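# Sweep paper scraps from the table into the bin

## Task

Get every paper scrap off the table and into the bin. A brush and a dustpan are there to help, but neither may end up inside the bin.

## Robot and tools

Robot: two arms, left_arm and right_arm. Each ends in a five-finger hand: right_arm has a right hand, left_arm a mirrored left hand. Base positions in the scene frame: left_arm about (+0.013, +0.425, 0) m, right_arm about (-0.070, -0.343, 0) m, both facing almost straight along +x.

Frames. The scene frame has its origin at table-top height, midway between the nominal bases, with +z up, +x out over the table, and left_arm on the +y side. Image left and right do not match these names. Hand positions, orientations, velocities and Hand targets in results are given in each arm's own base frame. Pose offsets are also along that arm's base axes, and turns are about the Hand target position.

The hand point sits 0.05 m in front of the palm and 0.15 m out from the wrist flange. Its +z runs along the straight fingers, +y points out of the palm, and +x runs across the palm away from the thumb on the right hand and toward the thumb on the left. Straight fingertips reach 0.06 to 0.07 m past the point. With the fingers level, the wrist can hang up to 0.11 m below the point palm-down, or 0.23 m palm-up, and can hit the table first. A bracket on the little-finger side can also strike things.

Row layout, shared by execute_actions and move: 28 numbers, each in [-1, 1]. Order: left dx, dy, dz, rx, ry, rz; then left little, ring, middle, index, thumb_bend, thumb_turn, force_limit, speed; then the same 14 for the right arm. Both arms always need their numbers.

The six pose numbers are offsets, not absolute poses. They count from the arm's Hand target as it stood when the action or move began. Scale: 1.0 = 0.6 m or 180 degrees. rx, ry, rz form one rotation vector. All zeros asks again for the current Hand target.

Finger numbers are targets: -1 is open or straight, +1 is curled. For thumb_turn, -1 puts the thumb beside the palm and +1 puts it opposite the fingers. force_limit runs from about 0 N at -1 to 10 N at +1 (15 N for the two thumb motors). speed rises from nearly 0 at -1 to full at +0.48 and above; full speed takes 0.49 s for a whole stroke. For a soft grip, use speed -0.94 or lower. With the thumb turned in, the hand grips objects about 0.035 to 0.065 m thick, or a handle down to 0.025 m. To leave a hand unchanged, resend the eight numbers last sent for it. If none has been sent yet, send its hand_measured six values plus hand_force_limit and hand_speed.

execute_actions: "actions" is a list of actions. Each action holds up to 15 rows, one per 1/30 s step. A short action repeats its last row. Every row counts from the pose at the start of its action, not from the row before. "cameras" lists camera names, or ["all"]. An empty action list returns images.

move: "target" is one row, or a list of up to 15 rows. Every row in the list is an offset from the same starting Hand targets. The hands travel in straight lines with no obstacle avoidance, and the move stops after 10 s.
- speed: m/s, 0.002 to 3.6, default 0.25. Turning is capped at twice that value in rad/s.
- blend: metres of corner rounding in a list.
- stop_force: 3 to 120 N. It ends an arm's path when the wrist sensor feels that much push. It is unreliable while the hand rotates. Leave it out when backing away from a contact.
- zero: whether to re-zero before the move.
- blocking=false: returns early, but cannot be combined with stop_force.
The result adds a "move:" line, for example done, off_target, moving, held or fault, plus limits such as paced or held.

Other tools:
- wait(seconds 0 to 10): the robot holds its last command.
- stop: brakes a running move.
- zoom_image(camera, region [x0, y0, x1, y1] in pixels, at most 504 by 504): gives a closer view of the latest image.
- show_instructions: shows the reference pages.
- zero_wrist_force(arm): resets that arm's force sensor.
- finished_scene(scene): ends the scene. Pass the scene number printed at the end of results.

Cameras: cam_high (fixed, overhead), cam_left_wrist and cam_right_wrist, all 672x504.

Result lines:
- Hand target: the last commanded pose after clipping. The next offsets start from it, and the real hand often rests slightly short of it.
- end_effector_position and end_effector_quat_wxyz, plus velocities.
- Joint velocities: may read "within noise".
- hand_measured, hand_stopped_by (moving, target, force, stalled, fault) and hand_load_n: six values each, in motor order. A positive load means the finger is being pushed open. A lost grip shows as the load falling to about 0.
- Wrist force and Wrist torque: in hand axes.
- MOTOR HOT: appears from 70 °C.

The controller clips commanded orientation to within 32 degrees of the measured orientation at each step.

Things to avoid:
- Letting any item fall off the table, or leaving anything put down off it. That fails the task.
- Putting the brush or the dustpan in the bin.
- Hard hits on fixed or heavy objects.
- Any press between the two arms, including one hand closing on the other's fingers.
- Pushing far past a firm contact. Arms are stiff, and a contact force near 150 N or a joint over its torque limit (25.4 N m at the wrists) stops that arm for 10 s.
- Dropping or releasing moving items, and overloading the fingers.
- Paths close to an arm's own base.
- Long stretched-out holds, which heat the motors. At 85 °C the arm locks for 30 to 60 s or longer.

Each tool is called after ">>>" by a JSON object that holds its "method" and its "body", one argument or row to a line.

Reference images:

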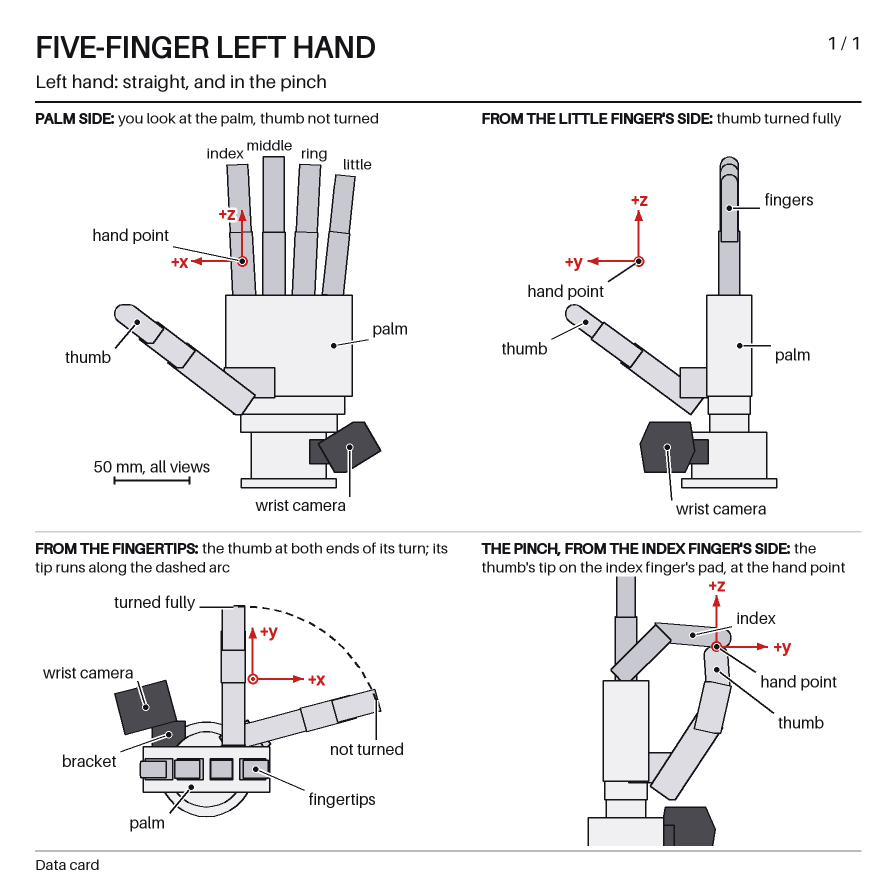

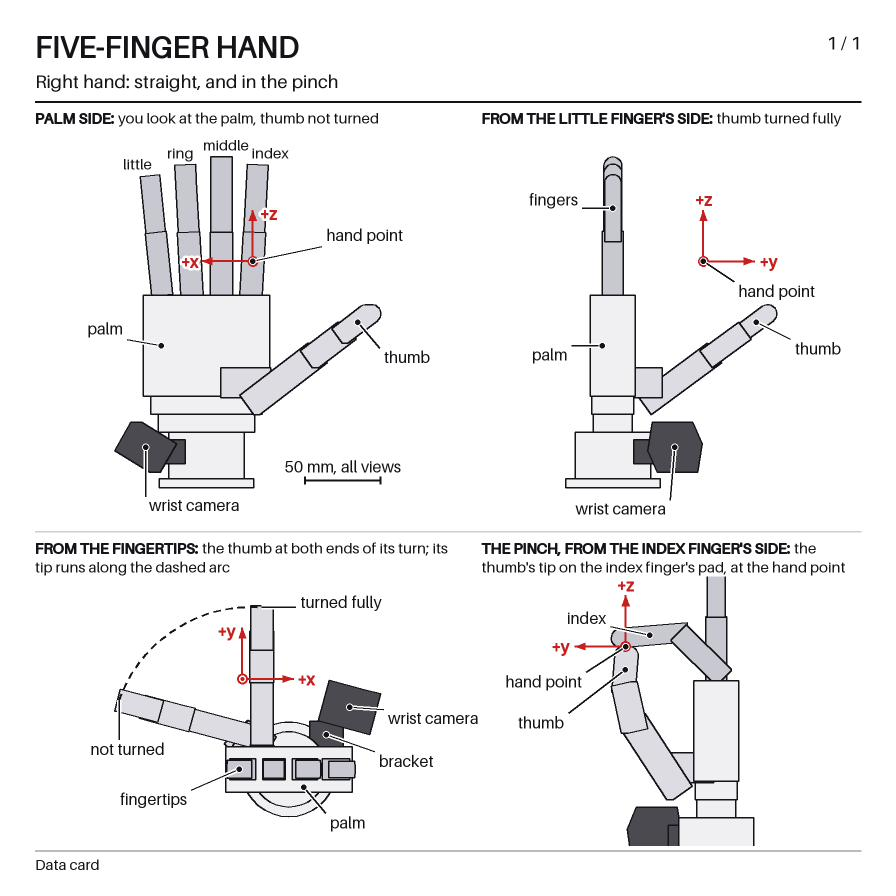

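## Session

>>> {"method": "execute_actions", "body": {
  "actions": []
}}

Scene clock: 0.00 s.
left_arm: end_effector_position=(+0.1275, -0.0951, +0.2108) hand_measured=(-1.000, -1.000, -1.000, -1.000, -1.000, -1.000) hand_load_n=(+0.0, +0.0, +0.0, -0.5, +0.0, +0.0) hand_stopped_by=(target, target, target, target, target, target) hand_force_limit=0.00 hand_speed=-0.80 end_effector_quat_wxyz=(+0.185, -0.348, +0.721, +0.569) | right_arm: end_effector_position=(-0.0747, +0.1915, +0.1658) hand_measured=(-1.000, -1.000, -1.000, -1.000, -1.000, -1.000) hand_load_n=(+0.0, +0.0, +0.0, -0.5, +0.0, +0.0) hand_stopped_by=(target, target, target, target, target, target) hand_force_limit=0.00 hand_speed=-0.80 end_effector_quat_wxyz=(+0.101, +0.886, -0.432, -0.133)
Joint positions: left_arm=[2.507 -2.156 -2.078 1.494 -2.33 2.662] | right_arm=[0.649 -1.641 2.289 1.228 1.426 -3.178]
Joint velocities: within noise
Joint torques (N m): no reading
Motor temperatures (°C): left_arm=[32 28 31 44 42 45] | right_arm=[41 36 34 38 33 43]
Wrist force (N): no reading
Wrist torque (N m): no reading
Wrist force, peak (N): no reading
Hand target: left_arm +0.1275, -0.0951, +0.2108; +0.185, -0.348, +0.721, +0.569 | right_arm -0.0747, +0.1915, +0.1658; +0.101, +0.886, -0.432, -0.133

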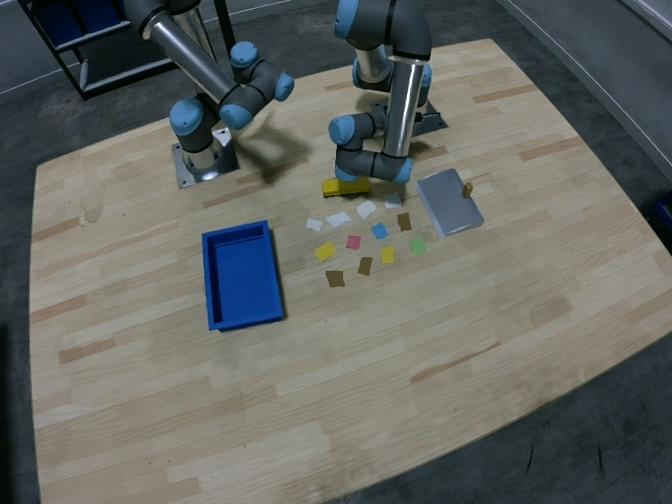

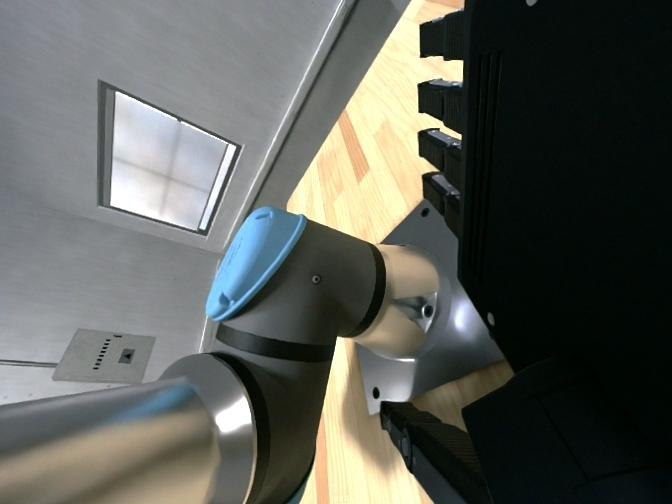

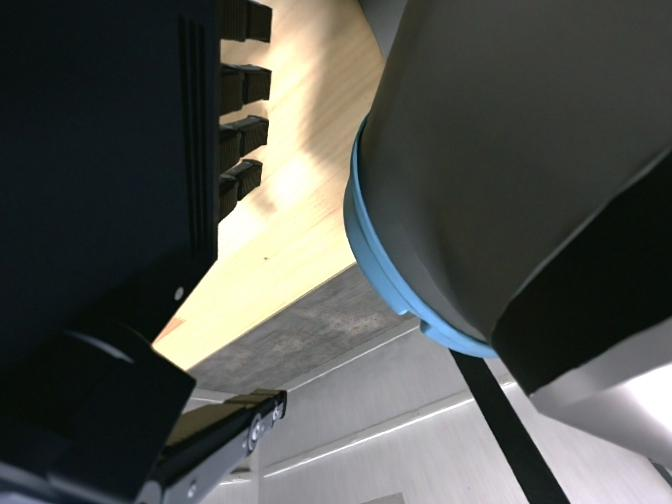

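>>> {"method": "zoom_image", "body": {
  "camera": "cam_high",
  "region": [180, 140, 520, 350]
}}

>>> {"method": "zoom_image", "body": {
  "camera": "cam_high",
  "region": [290, 150, 500, 300]
}}

Scaled by 1.482.

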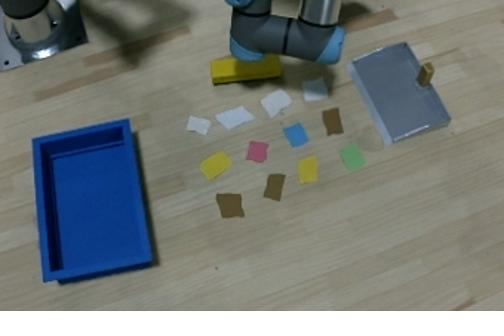

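Scaled by 2.400.

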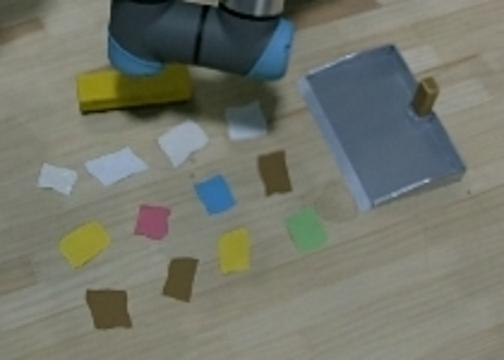

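>>> {"method": "move", "body": {
  "target": [
    [0.2,0,0.2,-0.1,-0.014,0,-1,-1,-1,-1,-1,-1,0,-0.8,0,0,0,0,0,0,-1,-1,-1,-1,-1,-1,0,-0.8],
    [0.521,-0.075,0.35,-0.405,-0.0552,0,-1,-1,-1,-1,-1,-1,0,-0.8,0,0,0,0,0,0,-1,-1,-1,-1,-1,-1,0,-0.8]
  ],
  "blend": [0.05,0],
  "cameras": ["all"]
}}

Scene clock: 315.77 s.
left_arm: end_effector_position=(+0.1371, -0.0948, +0.2205) hand_measured=(-1.000, -1.000, -1.000, -1.000, -1.000, -1.000) hand_load_n=(+0.0, +0.0, +0.0, +0.0, +0.0, +0.0) hand_stopped_by=(target, target, target, target, target, target) hand_force_limit=0.00 hand_speed=-0.80 end_effector_quat_wxyz=(+0.183, -0.351, +0.728, +0.560) | right_arm: end_effector_position=(-0.0747, +0.1915, +0.1658) hand_measured=(-1.000, -1.000, -1.000, -1.000, -1.000, -1.000) hand_load_n=(+0.0, +0.0, +0.0, +0.0, +0.0, +0.0) hand_stopped_by=(target, target, target, target, target, target) hand_force_limit=0.00 hand_speed=-0.80 end_effector_quat_wxyz=(+0.101, +0.886, -0.432, -0.133)
Joint positions: left_arm=[2.525 -2.125 -2.054 1.478 -2.34 2.694] | right_arm=[0.649 -1.641 2.289 1.228 1.426 -3.178]
Joint torques (N m): left_arm=[-12.23 21.75 -0.03 0.71 1.99 -2.08] | right_arm=[0.15 -10.83 -12.74 2.84 -0.11 0]
Wrist force (N): left_arm=[-0.2 0.0 -0.2] | right_arm=[0.4 -0.2 0.1]
Wrist torque (N m): left_arm=[0.01 0.05 0.01] | right_arm=[-0.04 -0.07 0.02]
Wrist force, peak (N): left_arm=[-4.5 1.1 -1.8] | right_arm=[0.6 -0.3 0.1]
Hand target: left_arm +0.1370, -0.0948, +0.2204; +0.183, -0.351, +0.728, +0.560 (not the last commanded pose) | right_arm -0.0747, +0.1915, +0.1658; +0.101, +0.886, -0.432, -0.133
Off the commanded pose: left_arm 0.366 m, 72 deg | right_arm 0.000 m, 0 deg.
move: held (left_arm; a check stopped the path); path passed 0 of 2 targets; limits=held
pose unreachable (left arm): on one or more control steps of this call, first in action 0 (counted from 0), this arm could not follow its commanded pose, so it was not sent that pose on those steps. It may still have moved: this result reports where it is.
cause: moving toward the commanded pose would bring two parts of the arm too close to each other (joints 4 (wrist 1) to 6 (wrist 3) lie between them).
camera_calibration:
cam_left_wrist: T_world_to_cam=[[0.536603, -0.152887, -0.829869, 0.0978114], [-0.624412, -0.733449, -0.268629, 0.0755871], [-0.567597, 0.662328, -0.489036, 0.361475], [0, 0, 0, 1]] pos_world=[0.199883, -0.169021, 0.27825]

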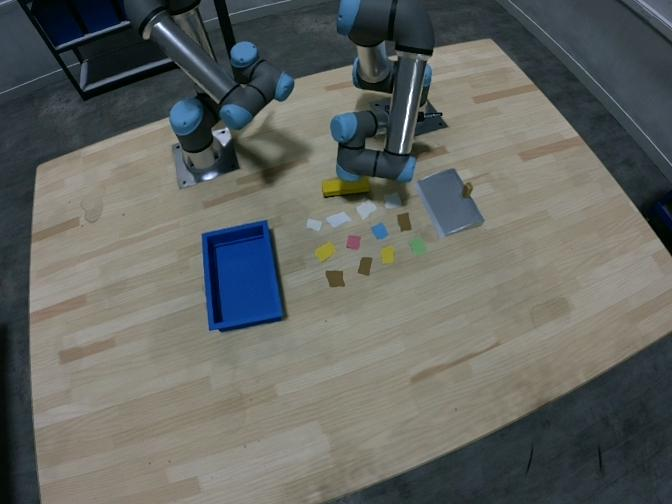

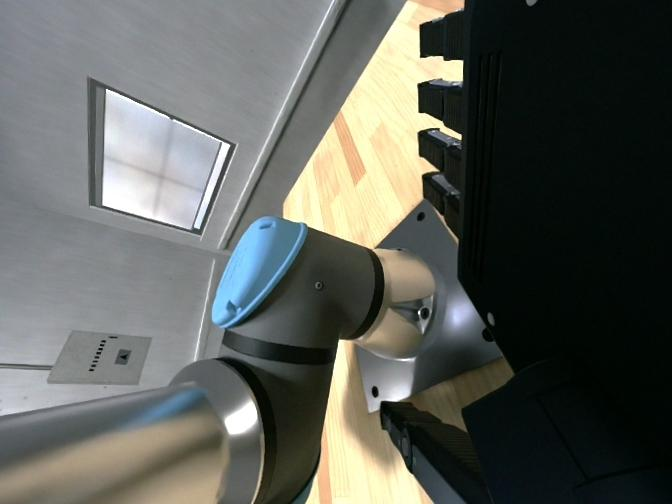

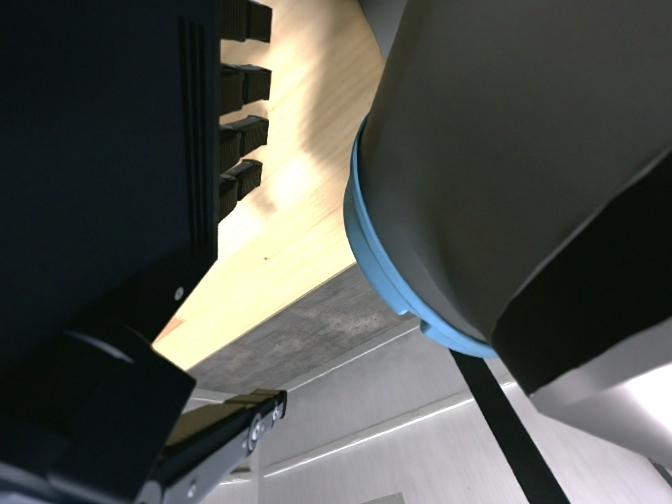

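>>> {"method": "move", "body": {
  "target": [0,0,0.05,-0.405,-0.0552,0,-1,-1,-1,-1,-1,-1,0,-0.8,0,0,0,0,0,0,-1,-1,-1,-1,-1,-1,0,-0.8]
}}

Scene clock: 347.93 s.
left_arm: end_effector_position=(+0.1370, -0.0948, +0.2504) hand_measured=(-1.000, -1.000, -1.000, -1.000, -1.000, -1.000) hand_load_n=(+0.0, +0.0, -0.5, +0.0, +0.0, +0.0) hand_stopped_by=(target, target, target, target, target, target) hand_force_limit=0.00 hand_speed=-0.80 end_effector_quat_wxyz=(-0.003, -0.435, +0.900, -0.012) | right_arm: end_effector_position=(-0.0747, +0.1915, +0.1658) hand_measured=(-1.000, -1.000, -1.000, -1.000, -1.000, -1.000) hand_load_n=(+0.0, +0.0, +0.0, +0.0, +0.0, +0.0) hand_stopped_by=(target, target, target, target, target, target) hand_force_limit=0.00 hand_speed=-0.80 end_effector_quat_wxyz=(+0.101, +0.886, -0.432, -0.133)
Joint positions: left_arm=[3.304 -1.327 -2.003 1.76 -1.546 3.974] | right_arm=[0.649 -1.641 2.289 1.228 1.426 -3.178]
Joint torques (N m): left_arm=[10.13 13.83 10.02 -4.91 2.48 2.28] | right_arm=[-0.37 -11.52 -12.92 2.55 -0.11 -0.06]
Wrist force (N): left_arm=[-0.6 0.4 0.7] | right_arm=[0.3 -0.1 0.2]
Wrist torque (N m): left_arm=[0.01 0.14 -0.14] | right_arm=[-0.03 -0.06 0.01]
Wrist force, peak (N): left_arm=[-1.5 0.6 0.6] | right_arm=[0.6 -0.3 0.1]
Hand target: left_arm +0.1370, -0.0948, +0.2504; -0.003, -0.435, +0.900, -0.012 | right_arm -0.0747, +0.1915, +0.1658; +0.101, +0.886, -0.432, -0.133
Off the commanded pose: left_arm 0.000 m, 0 deg | right_arm 0.000 m, 0 deg.
move: done

>>> {"method": "move", "body": {
  "target": [
    [0.1,0,0.2,0,0,0,-1,-1,-1,-1,-1,-1,0,-0.8,0.05,0,0.3,-0.0133,-0.054,-0.1375,-1,-1,-1,-1,-1,-1,0,-0.8],
    [0.505,-0.075,0.283,0,0,0,-1,-1,-1,-1,-1,-1,0,-0.8,0.658,0.336,0.39,-0.0266,-0.108,-0.275,-1,-1,-1,-1,-1,-1,0,-0.8]
  ],
  "blend": [0.05,0],
  "cameras": ["all"]
}}

Scene clock: 388.60 s.
left_arm: end_effector_position=(+0.4400, -0.1398, +0.4202) hand_measured=(-1.000, -1.000, -1.000, -1.000, -1.000, -1.000) hand_load_n=(+0.0, +0.0, +0.0, +0.0, +0.0, +0.0) hand_stopped_by=(target, target, target, target, target, target) hand_force_limit=0.00 hand_speed=-0.80 end_effector_quat_wxyz=(-0.003, -0.435, +0.900, -0.012) | right_arm: end_effector_position=(+0.3201, +0.3931, +0.3998) hand_measured=(-1.000, -1.000, -1.000, -1.000, -1.000, -1.000) hand_load_n=(+0.0, +0.0, +0.0, +0.0, +0.0, +0.0) hand_stopped_by=(target, target, target, target, target, target) hand_force_limit=0.00 hand_speed=-0.80 end_effector_quat_wxyz=(+0.000, -0.630, +0.777, -0.001)
Joint positions: left_arm=[3.115 -2.213 -0.484 1.131 -1.546 3.785] | right_arm=[0.492 -1.021 0.696 1.896 1.573 -2.44]
Joint torques (N m): left_arm=[-11 30.27 25.98 -4.56 -2.4 -1.8] | right_arm=[9.13 -30.6 -21.89 4.67 1.9 2.64]
Wrist force (N): left_arm=[-0.6 0.3 0.5] | right_arm=[0.3 0.0 -0.2]
Wrist torque (N m): left_arm=[0.01 0.17 -0.03] | right_arm=[-0.06 -0.10 0.07]
Wrist force, peak (N): left_arm=[-1.2 1.1 1.1] | right_arm=[0.8 1.0 -0.5]
Hand target: left_arm +0.4400, -0.1398, +0.4202; -0.003, -0.435, +0.900, -0.012 | right_arm +0.3201, +0.3931, +0.3998; +0.000, -0.630, +0.777, -0.001
Off the commanded pose: left_arm 0.000 m, 0 deg | right_arm 0.000 m, 0 deg.
move: done
camera_calibration:
cam_left_wrist: T_world_to_cam=[[0.6224, -0.782443, -0.0200295, -0.371906], [-0.651881, -0.532368, 0.540033, -0.0143306], [-0.433208, -0.32306, -0.841406, 0.612132], [0, 0, 0, 1]] pos_world=[0.487313, -0.100869, 0.515341]
cam_right_wrist: T_world_to_cam=[[-0.997337, -0.0496042, -0.0534669, 0.36111], [-0.0705792, 0.841181, 0.536129, -0.525779], [0.0183811, 0.538474, -0.842441, 0.232313], [0, 0, 0, 1]] pos_world=[0.318769, 0.335093, 0.496902]

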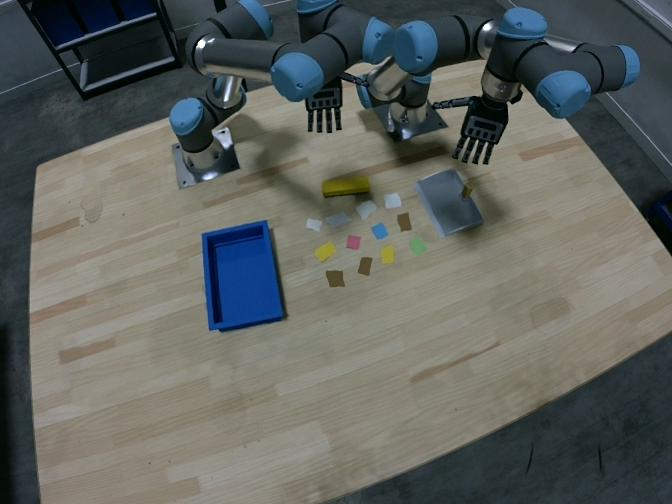

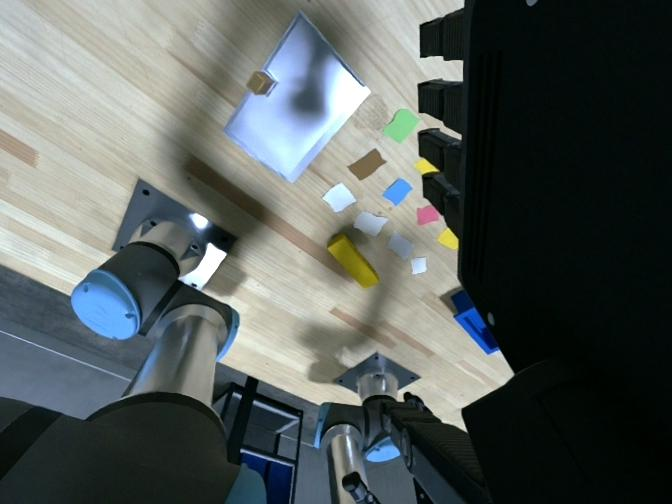

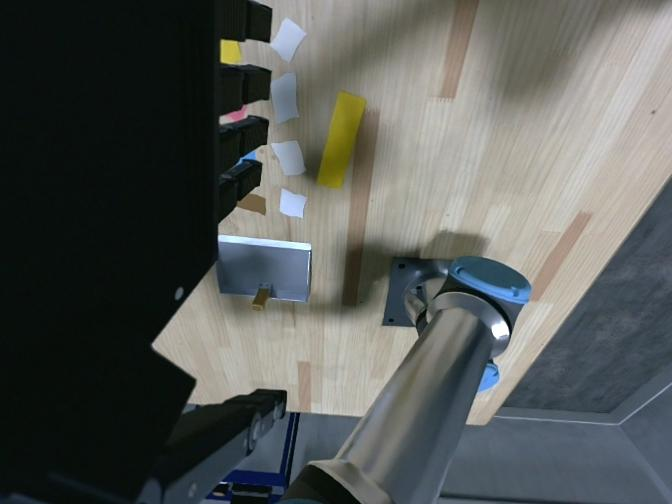

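>>> {"method": "zoom_image", "body": {
  "camera": "cam_left_wrist",
  "region": [200, 0, 450, 200]
}}

>>> {"method": "zoom_image", "body": {
  "camera": "cam_right_wrist",
  "region": [210, 0, 420, 320]
}}

>>> {"method": "zoom_image", "body": {
  "camera": "cam_high",
  "region": [290, 150, 500, 300]
}}

>>> {"method": "zoom_image", "body": {
  "camera": "cam_left_wrist",
  "region": [220, 180, 420, 320]
}}

Scaled by 2.016.

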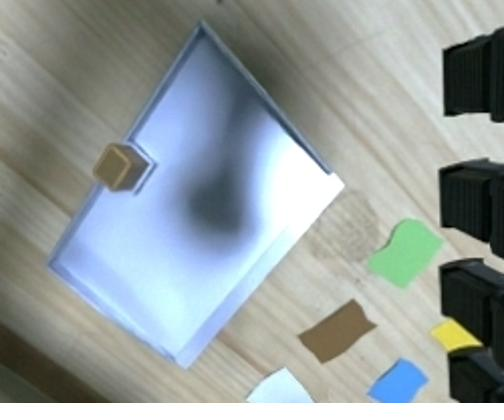

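Scaled by 1.575.

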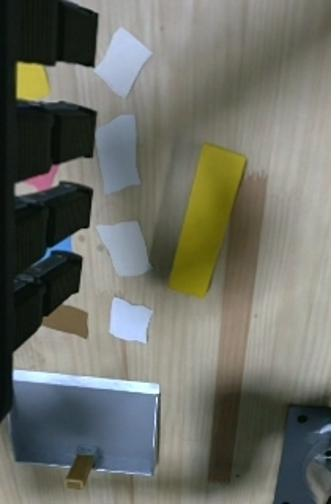

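Scaled by 2.400.

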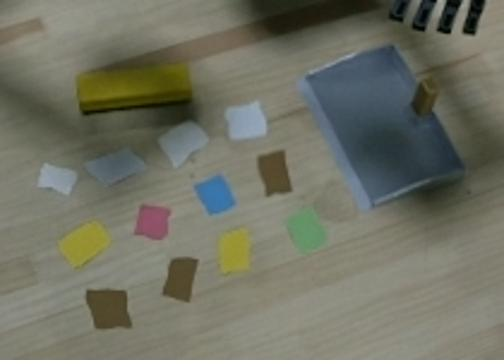

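Scaled by 2.520.

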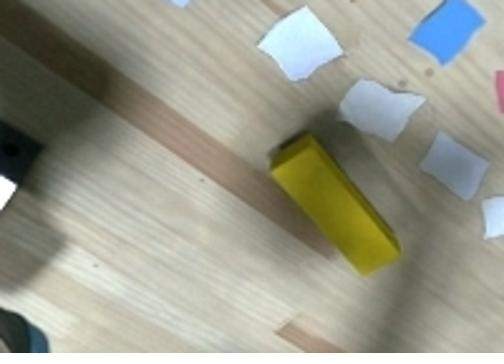

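>>> {"method": "move", "body": {
  "target": [-0.0333,0.2,-0.333,0,0,0,-1,-1,-1,-1,-1,-1,0,-0.8,0.025,0.088,-0.3,0,0,0,-1,-1,-1,-1,-1,1,0,-0.2],
  "cameras": ["all"]
}}

>>> {"method": "zoom_image", "body": {
  "camera": "cam_left_wrist",
  "region": [150, 100, 450, 400]
}}

>>> {"method": "zoom_image", "body": {
  "camera": "cam_right_wrist",
  "region": [200, 50, 500, 350]
}}

Scene clock: 531.50 s.
left_arm: end_effector_position=(+0.4200, -0.0198, +0.2205) hand_measured=(-1.000, -1.000, -1.000, -1.000, -1.000, -1.000) hand_load_n=(-0.5, +0.0, +0.0, +0.0, +0.0, +0.0) hand_stopped_by=(target, target, target, target, target, target) hand_force_limit=0.00 hand_speed=-0.80 end_effector_quat_wxyz=(-0.003, -0.435, +0.900, -0.012) | right_arm: end_effector_position=(+0.3351, +0.4459, +0.2199) hand_measured=(-1.000, -1.000, -1.000, -1.000, -1.000, +1.000) hand_load_n=(+0.0, +0.0, +0.0, +0.0, +0.0, +0.0) hand_stopped_by=(target, target, target, target, target, target) hand_force_limit=0.00 hand_speed=-0.20 end_effector_quat_wxyz=(+0.000, -0.630, +0.777, -0.001)
Joint positions: left_arm=[3.364 -2.014 -1.321 1.763 -1.546 4.034] | right_arm=[0.566 -0.935 1.023 1.483 1.573 -2.367]
Joint torques (N m): left_arm=[10.78 40.38 9.86 0.4 2.3 2.19] | right_arm=[9.02 -32.81 -8.14 0.21 -1.6 2.49]
Wrist force (N): left_arm=[-1.1 0.3 0.9] | right_arm=[0.2 0.0 -0.2]
Wrist torque (N m): left_arm=[-0.06 0.25 -0.16] | right_arm=[0.01 -0.09 0.06]
Wrist force, peak (N): left_arm=[-1.4 1.1 2.0] | right_arm=[0.4 0.2 -1.1]
Hand target: left_arm +0.4200, -0.0198, +0.2204; -0.003, -0.435, +0.900, -0.012 | right_arm +0.3351, +0.4459, +0.2198; +0.000, -0.630, +0.777, -0.001
Off the commanded pose: left_arm 0.000 m, 0 deg | right_arm 0.000 m, 0 deg.
move: done
camera_calibration:
cam_left_wrist: T_world_to_cam=[[0.622372, -0.782464, -0.0200815, -0.269675], [-0.651854, -0.532345, 0.540088, 0.144342], [-0.43329, -0.323045, -0.841369, 0.474244], [0, 0, 0, 1]] pos_world=[0.467413, 0.0190313, 0.315641]
cam_right_wrist: T_world_to_cam=[[-0.997337, -0.049611, -0.0534654, 0.369072], [-0.0705826, 0.841226, 0.536057, -0.472679], [0.0183821, 0.538403, -0.842487, 0.0520926], [0, 0, 0, 1]] pos_world=[0.333769, 0.387893, 0.317003]

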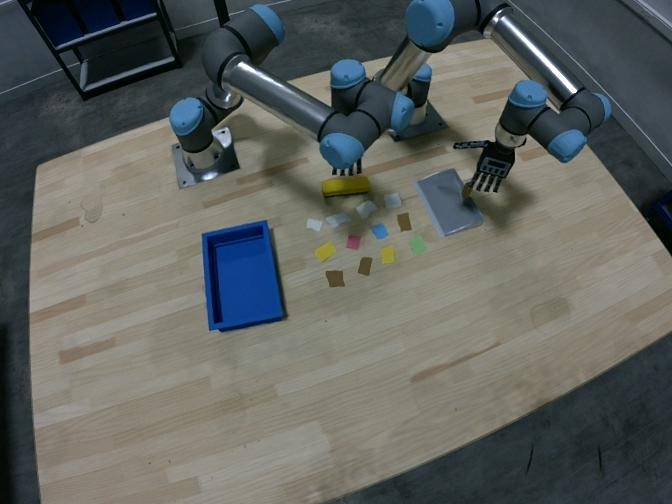

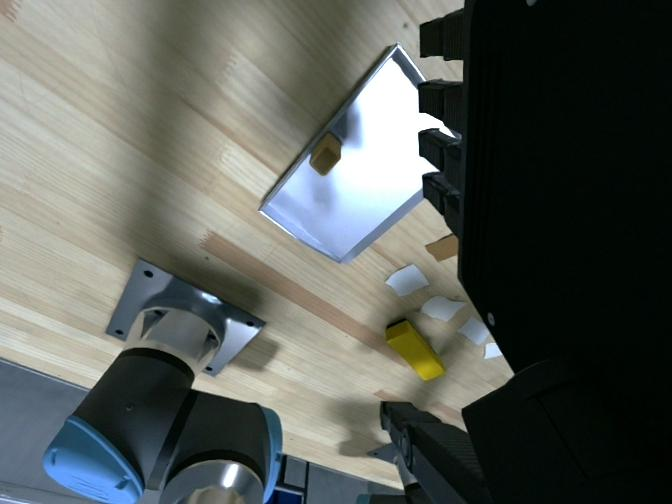

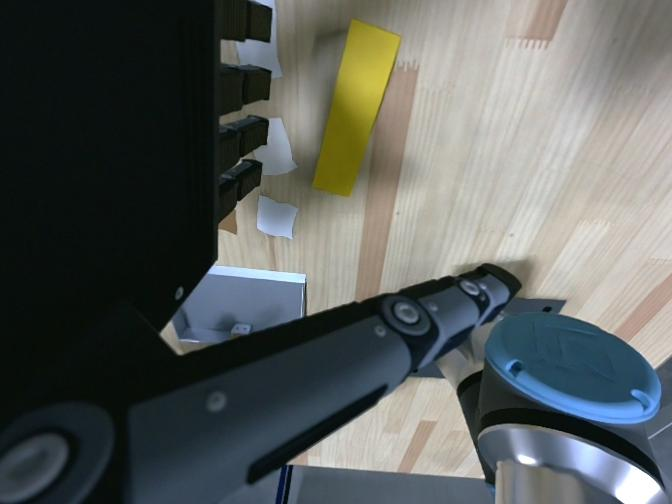

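Scaled by 1.680.

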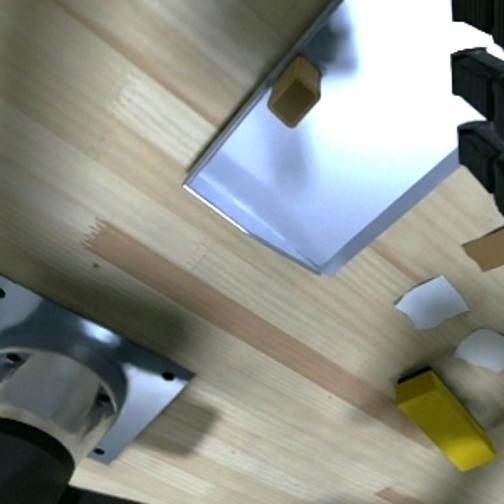

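Scaled by 1.680.

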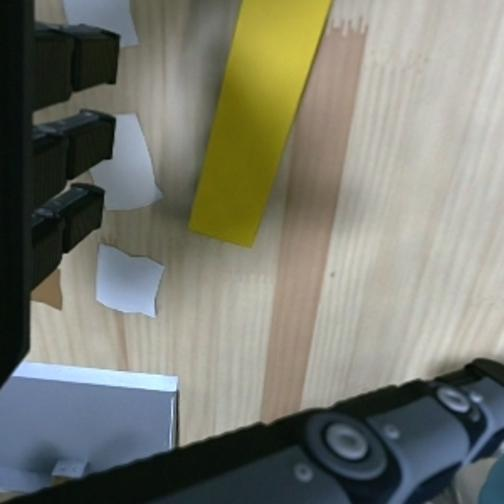

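>>> {"method": "zoom_image", "body": {
  "camera": "cam_left_wrist",
  "region": [290, 110, 370, 190]
}}

>>> {"method": "zoom_image", "body": {
  "camera": "cam_left_wrist",
  "region": [370, 300, 470, 400]
}}

>>> {"method": "zoom_image", "body": {
  "camera": "cam_high",
  "region": [400, 150, 500, 250]
}}

Scaled by 6.300.

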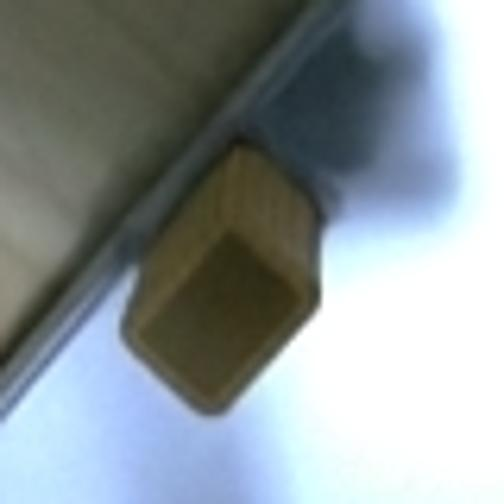

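Scaled by 5.040.

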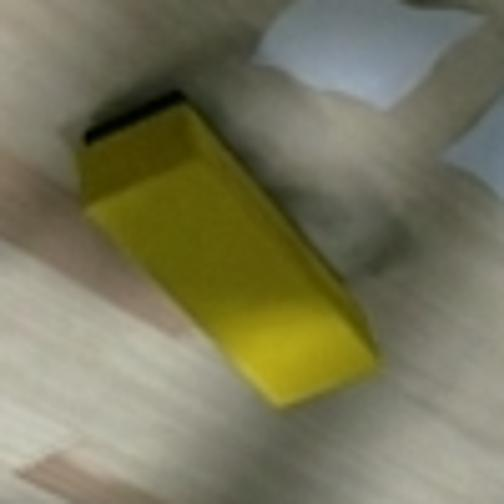

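Scaled by 5.040.

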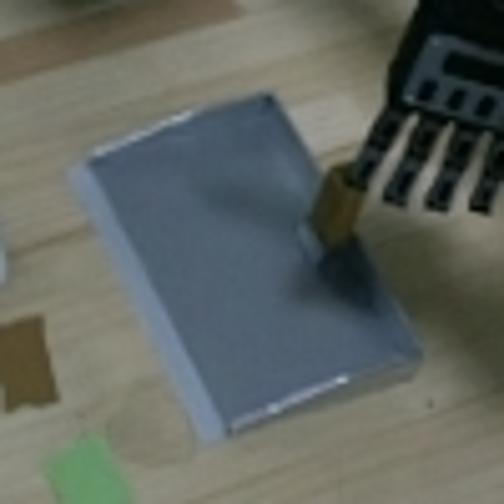

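>>> {"method": "move", "body": {
  "target": [0.1667,-0.05,0.183,0.224,-0.463,-0.224,-1,-1,-1,-1,-1,1,0,-0.2,0,-0.005,-0.117,-0.0725,-0.3427,0,-1,-1,-1,-1,-1,1,0,-0.2],
  "cameras": ["all"]
}}

>>> {"method": "zoom_image", "body": {
  "camera": "cam_right_wrist",
  "region": [200, 50, 500, 350]
}}

Scene clock: 926.37 s.
left_arm: end_effector_position=(+0.5200, -0.0498, +0.3302) hand_measured=(-1.000, -1.000, -1.000, -1.000, -1.000, +1.000) hand_load_n=(+0.0, +0.0, +0.0, +0.0, +0.0, +0.0) hand_stopped_by=(target, target, target, target, target, target) hand_force_limit=0.00 hand_speed=-0.20 end_effector_quat_wxyz=(+0.701, +0.007, +0.713, -0.006) | right_arm: end_effector_position=(+0.3351, +0.4429, +0.1496) hand_measured=(-1.000, -1.000, -1.000, -1.000, -1.000, +1.000) hand_load_n=(+0.0, +0.0, +0.0, +0.0, +0.0, +0.0) hand_stopped_by=(target, target, target, target, target, target) hand_force_limit=0.00 hand_speed=-0.20 end_effector_quat_wxyz=(+0.329, -0.536, +0.662, -0.407)
Joint positions: left_arm=[3.248 -1.286 -2.129 3.398 -1.446 4.715] | right_arm=[0.993 -1.124 1.578 0.5 2.554 -2.278]
Joint torques (N m): left_arm=[10.45 15.05 12.32 4.25 2.23 2.11] | right_arm=[8.02 -48.83 -7.44 -0.53 2.95 -2.34]
Wrist force (N): left_arm=[0.3 0.8 -1.1] | right_arm=[1.3 1.4 -1.8]
Wrist torque (N m): left_arm=[0.09 -0.04 -0.12] | right_arm=[0.13 -0.27 0.41]
Wrist force, peak (N): left_arm=[0.3 1.1 -1.4] | right_arm=[1.6 1.6 -1.8]
Hand target: left_arm +0.5200, -0.0498, +0.3302; +0.701, +0.007, +0.713, -0.006 | right_arm +0.3351, +0.4429, +0.1496; +0.329, -0.536, +0.662, -0.407
Off the commanded pose: left_arm 0.000 m, 0 deg | right_arm 0.000 m, 0 deg.
move: done
camera_calibration:
cam_left_wrist: T_world_to_cam=[[0.0200407, -0.973579, -0.22747, 0.0191604], [-0.539693, 0.180987, -0.822177, 0.561403], [0.841623, 0.139241, -0.521806, -0.145263], [0, 0, 0, 1]] pos_world=[0.424858, -0.062726, 0.390132]
cam_right_wrist: T_world_to_cam=[[-0.434398, -0.168714, -0.884779, 0.353678], [-0.40797, 0.912617, 0.026278, -0.27478], [0.803031, 0.372379, -0.46527, -0.251291], [0, 0, 0, 1]] pos_world=[0.243329, 0.404014, 0.20323]

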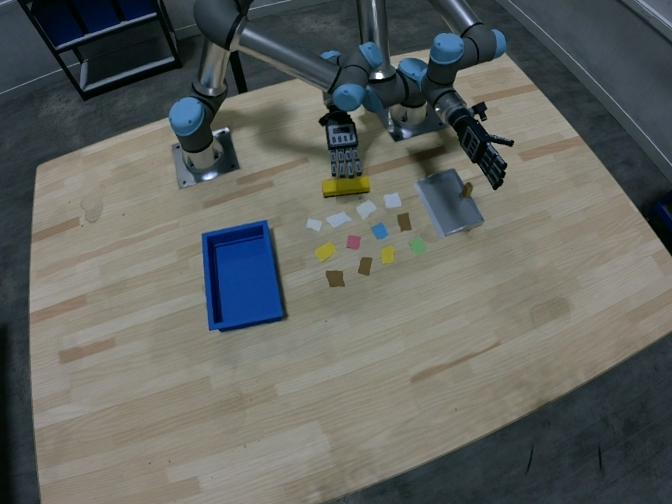

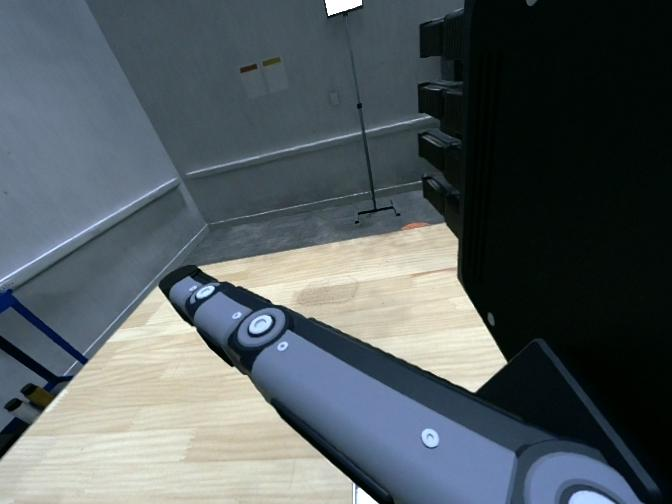

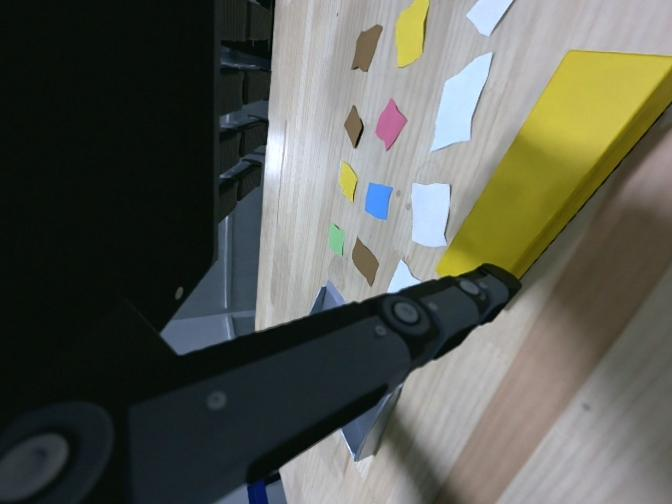

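Scaled by 1.680.

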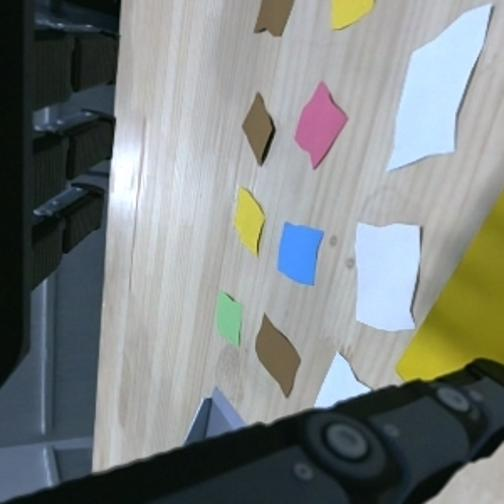

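>>> {"method": "move", "body": {
  "target": [0.05,-0.05,0,0,0,-0.511,-1,-1,-1,-1,-1,1,0,-0.2,-0.0065,0.0013,-0.186,0,0,0,-1,-1,-1,-1,-1,1,0,-0.2],
  "cameras": ["all"]
}}

>>> {"method": "zoom_image", "body": {
  "camera": "cam_right_wrist",
  "region": [200, 50, 500, 350]
}}

Scene clock: 956.13 s.
left_arm: end_effector_position=(+0.5500, -0.0798, +0.3302) hand_measured=(-1.000, -1.000, -1.000, -1.000, -1.000, +1.000) hand_load_n=(+0.0, +0.0, +0.0, -0.5, +0.0, +0.0) hand_stopped_by=(target, target, target, target, target, target) hand_force_limit=0.00 hand_speed=-0.20 end_effector_quat_wxyz=(+0.483, +0.517, +0.490, -0.509) | right_arm: end_effector_position=(+0.3312, +0.4437, +0.0381) hand_measured=(-1.000, -1.000, -1.000, -1.000, -1.000, +1.000) hand_load_n=(+0.0, +0.0, +0.0, +0.0, +0.0, +0.0) hand_stopped_by=(target, target, target, target, target, target) hand_force_limit=0.00 hand_speed=-0.20 end_effector_quat_wxyz=(+0.329, -0.536, +0.662, -0.407)
Joint positions: left_arm=[3.726 -1.89 -1.513 3.43 0.637 4.692] | right_arm=[1.001 -0.979 1.682 0.26 2.559 -2.266]
Joint torques (N m): left_arm=[-10.7 18.66 30.53 -3.18 2.13 1.9] | right_arm=[9.32 -28.03 -5.08 -0.42 2.81 1.44]
Wrist force (N): left_arm=[0.2 0.8 -1.1] | right_arm=[1.1 1.7 -2.0]
Wrist torque (N m): left_arm=[0.08 -0.02 -0.10] | right_arm=[0.23 -0.24 0.21]
Wrist force, peak (N): left_arm=[-0.1 1.7 -1.1] | right_arm=[1.5 1.6 -2.3]
Hand target: left_arm +0.5500, -0.0798, +0.3302; +0.483, +0.517, +0.490, -0.509 | right_arm +0.3312, +0.4437, +0.0380; +0.329, -0.536, +0.662, -0.407
Off the commanded pose: left_arm 0.000 m, 0 deg | right_arm 0.000 m, 0 deg.
move: done
camera_calibration:
cam_left_wrist: T_world_to_cam=[[-0.973672, 0.0134498, -0.227556, 0.614682], [0.199528, 0.533024, -0.822237, 0.204567], [0.110234, -0.845993, -0.521674, 0.157292], [0, 0, 0, 1]] pos_world=[0.540343, 0.0157609, 0.390133]
cam_right_wrist: T_world_to_cam=[[-0.434197, -0.168687, -0.884883, 0.253328], [-0.407968, 0.91262, 0.0262078, -0.274163], [0.803141, 0.372383, -0.465076, -0.300427], [0, 0, 0, 1]] pos_world=[0.23943, 0.404814, 0.0916295]

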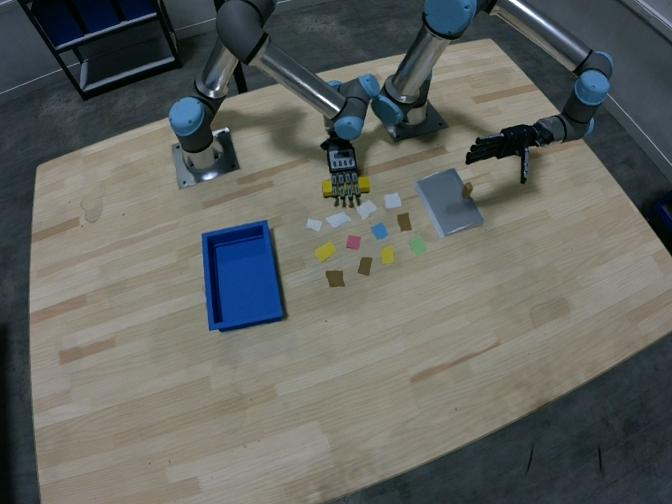

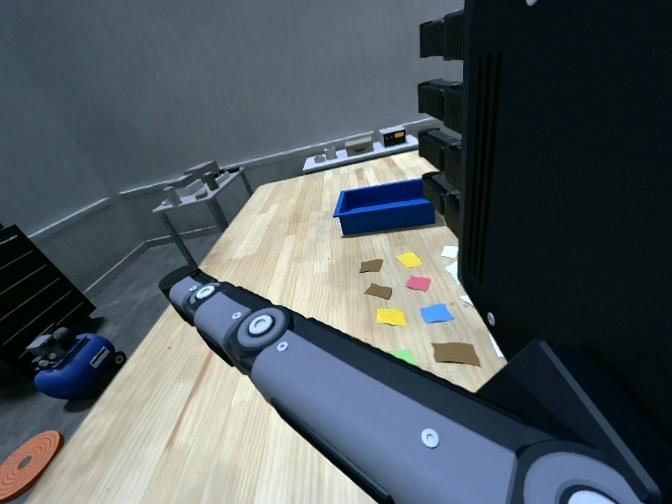

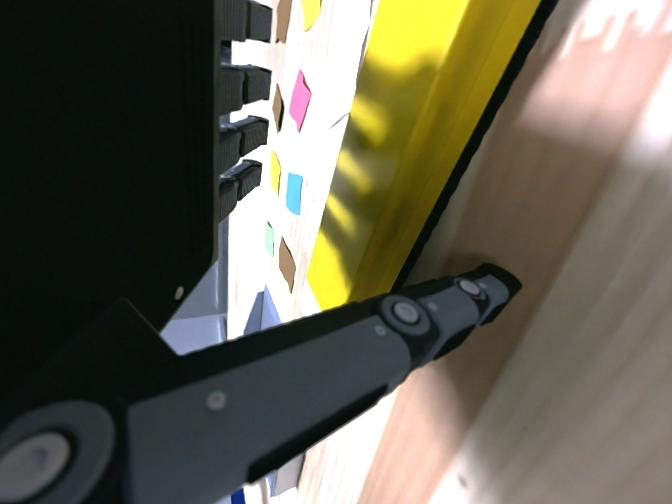

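Scaled by 1.680.

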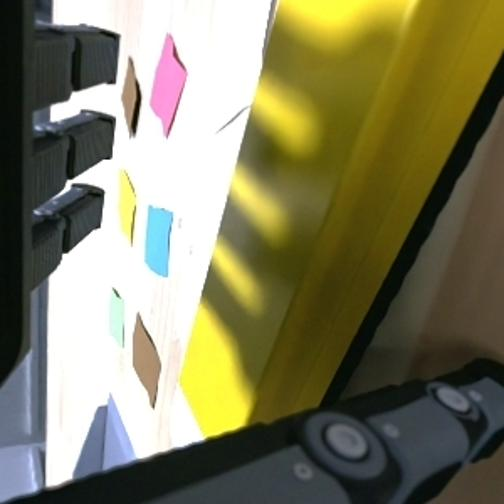

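>>> {"method": "move", "body": {
  "target": [0,0,0,0,0,0,-1,-1,-1,-1,-1,1,0,-0.2,0,0,-0.0083,0,0,0,-1,-1,-1,-1,-1,1,0,-0.2],
  "stop_force": 5,
  "speed": 0.02
}}

>>> {"method": "move", "body": {
  "target": [0,0,0,0,0,0,-1,-1,-1,-1,-1,1,0,-0.2,0,0,0,0,0,0,-1,-1,0.2,0.2,0.2,1,-0.4,-0.88],
  "cameras": ["cam_right_wrist","cam_high"]
}}

Scene clock: 989.77 s.
left_arm: end_effector_position=(+0.5500, -0.0798, +0.3302) hand_measured=(-1.000, -1.000, -1.000, -1.000, -1.000, +1.000) hand_load_n=(+0.0, +0.0, +0.0, +0.0, +0.0, +0.0) hand_stopped_by=(target, target, target, target, target, target) hand_force_limit=0.00 hand_speed=-0.20 end_effector_quat_wxyz=(+0.483, +0.517, +0.490, -0.509) | right_arm: end_effector_position=(+0.3312, +0.4437, +0.0331) hand_measured=(-1.000, -1.000, -1.000, -1.000, -1.000, +1.000) hand_load_n=(+0.0, +0.0, +0.0, +0.5, +0.0, +0.0) hand_stopped_by=(target, target, target, target, target, target) hand_force_limit=0.00 hand_speed=-0.20 end_effector_quat_wxyz=(+0.329, -0.536, +0.662, -0.407)
Joint positions: left_arm=[3.726 -1.891 -1.512 3.43 0.638 4.692] | right_arm=[1.001 -0.972 1.685 0.25 2.559 -2.266]
Joint torques (N m): left_arm=[-12.19 22.09 29.16 -3.38 2.2 2.23] | right_arm=[8.29 -27.3 -5.53 -0.47 2.52 -0.86]
Wrist force (N): left_arm=[0.6 1.0 -1.3] | right_arm=[1.1 1.6 -1.9]
Wrist torque (N m): left_arm=[0.13 -0.08 -0.09] | right_arm=[0.22 -0.25 0.22]
Wrist force, peak (N): left_arm=[0.3 1.2 -1.4] | right_arm=[1.2 1.9 -2.4]
Hand target: left_arm +0.5500, -0.0798, +0.3302; +0.483, +0.517, +0.490, -0.509 | right_arm +0.3312, +0.4437, +0.0331; +0.329, -0.536, +0.662, -0.407
Off the commanded pose: left_arm 0.000 m, 0 deg | right_arm 0.000 m, 0 deg.
move: done

Scene clock: 992.63 s.
left_arm: end_effector_position=(+0.5500, -0.0798, +0.3302) hand_measured=(-1.000, -1.000, -1.000, -1.000, -1.000, +1.000) hand_load_n=(+0.0, +0.0, +0.0, +0.0, +0.0, +0.5) hand_stopped_by=(target, target, target, target, target, target) hand_force_limit=0.00 hand_speed=-0.20 end_effector_quat_wxyz=(+0.483, +0.517, +0.490, -0.509) | right_arm: end_effector_position=(+0.3312, +0.4437, +0.0331) hand_measured=(-1.000, -1.000, -0.144, -0.132, -0.556, +1.000) hand_load_n=(+0.0, +0.0, +4.0, +6.5, +5.5, +0.0) hand_stopped_by=(target, target, force, force, force, target) hand_force_limit=-0.40 hand_speed=-0.88 end_effector_quat_wxyz=(+0.329, -0.536, +0.662, -0.407)
Joint positions: left_arm=[3.726 -1.891 -1.512 3.43 0.638 4.692] | right_arm=[1.001 -0.972 1.685 0.25 2.559 -2.266]
Joint torques (N m): left_arm=[-12.24 20.91 29.93 -3.11 2.24 2.17] | right_arm=[4.61 -29.27 -7.95 0.37 1.89 -1.29]
Wrist force (N): left_arm=[0.3 0.9 -1.2] | right_arm=[0.6 -4.2 -1.7]
Wrist torque (N m): left_arm=[0.10 -0.03 -0.10] | right_arm=[0.11 -0.23 0.15]
Wrist force, peak (N): left_arm=[0.0 1.2 -1.3] | right_arm=[0.7 -4.5 -1.7]
Hand target: left_arm +0.5500, -0.0798, +0.3302; +0.483, +0.517, +0.490, -0.509 | right_arm +0.3312, +0.4437, +0.0331; +0.329, -0.536, +0.662, -0.407
Off the commanded pose: left_arm 0.000 m, 0 deg | right_arm 0.000 m, 0 deg.
move: done
camera_calibration:
cam_right_wrist: T_world_to_cam=[[-0.434197, -0.168687, -0.884883, 0.248904], [-0.407968, 0.91262, 0.0262078, -0.274032], [0.803141, 0.372383, -0.465076, -0.302753], [0, 0, 0, 1]] pos_world=[0.23943, 0.404814, 0.0866295]
Images, in order (width x height): cam_high 672x504, cam_right_wrist 672x504.

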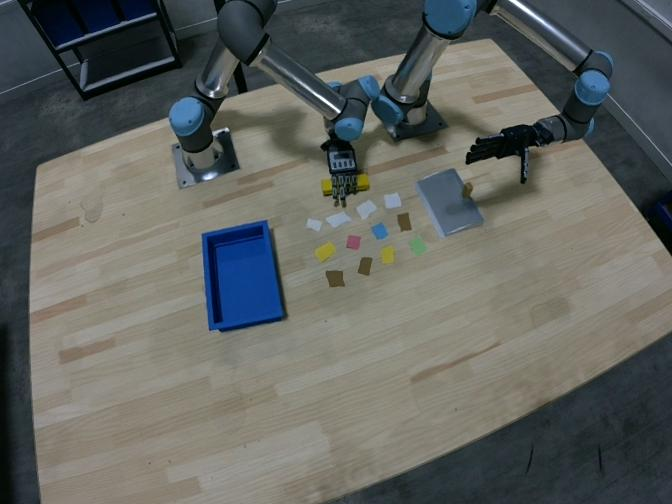

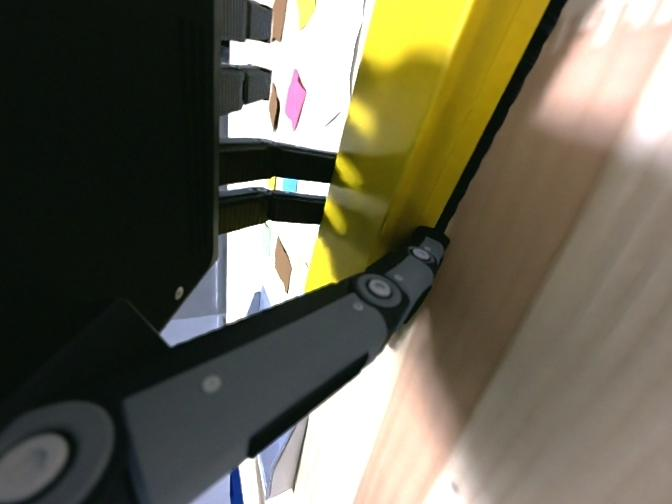

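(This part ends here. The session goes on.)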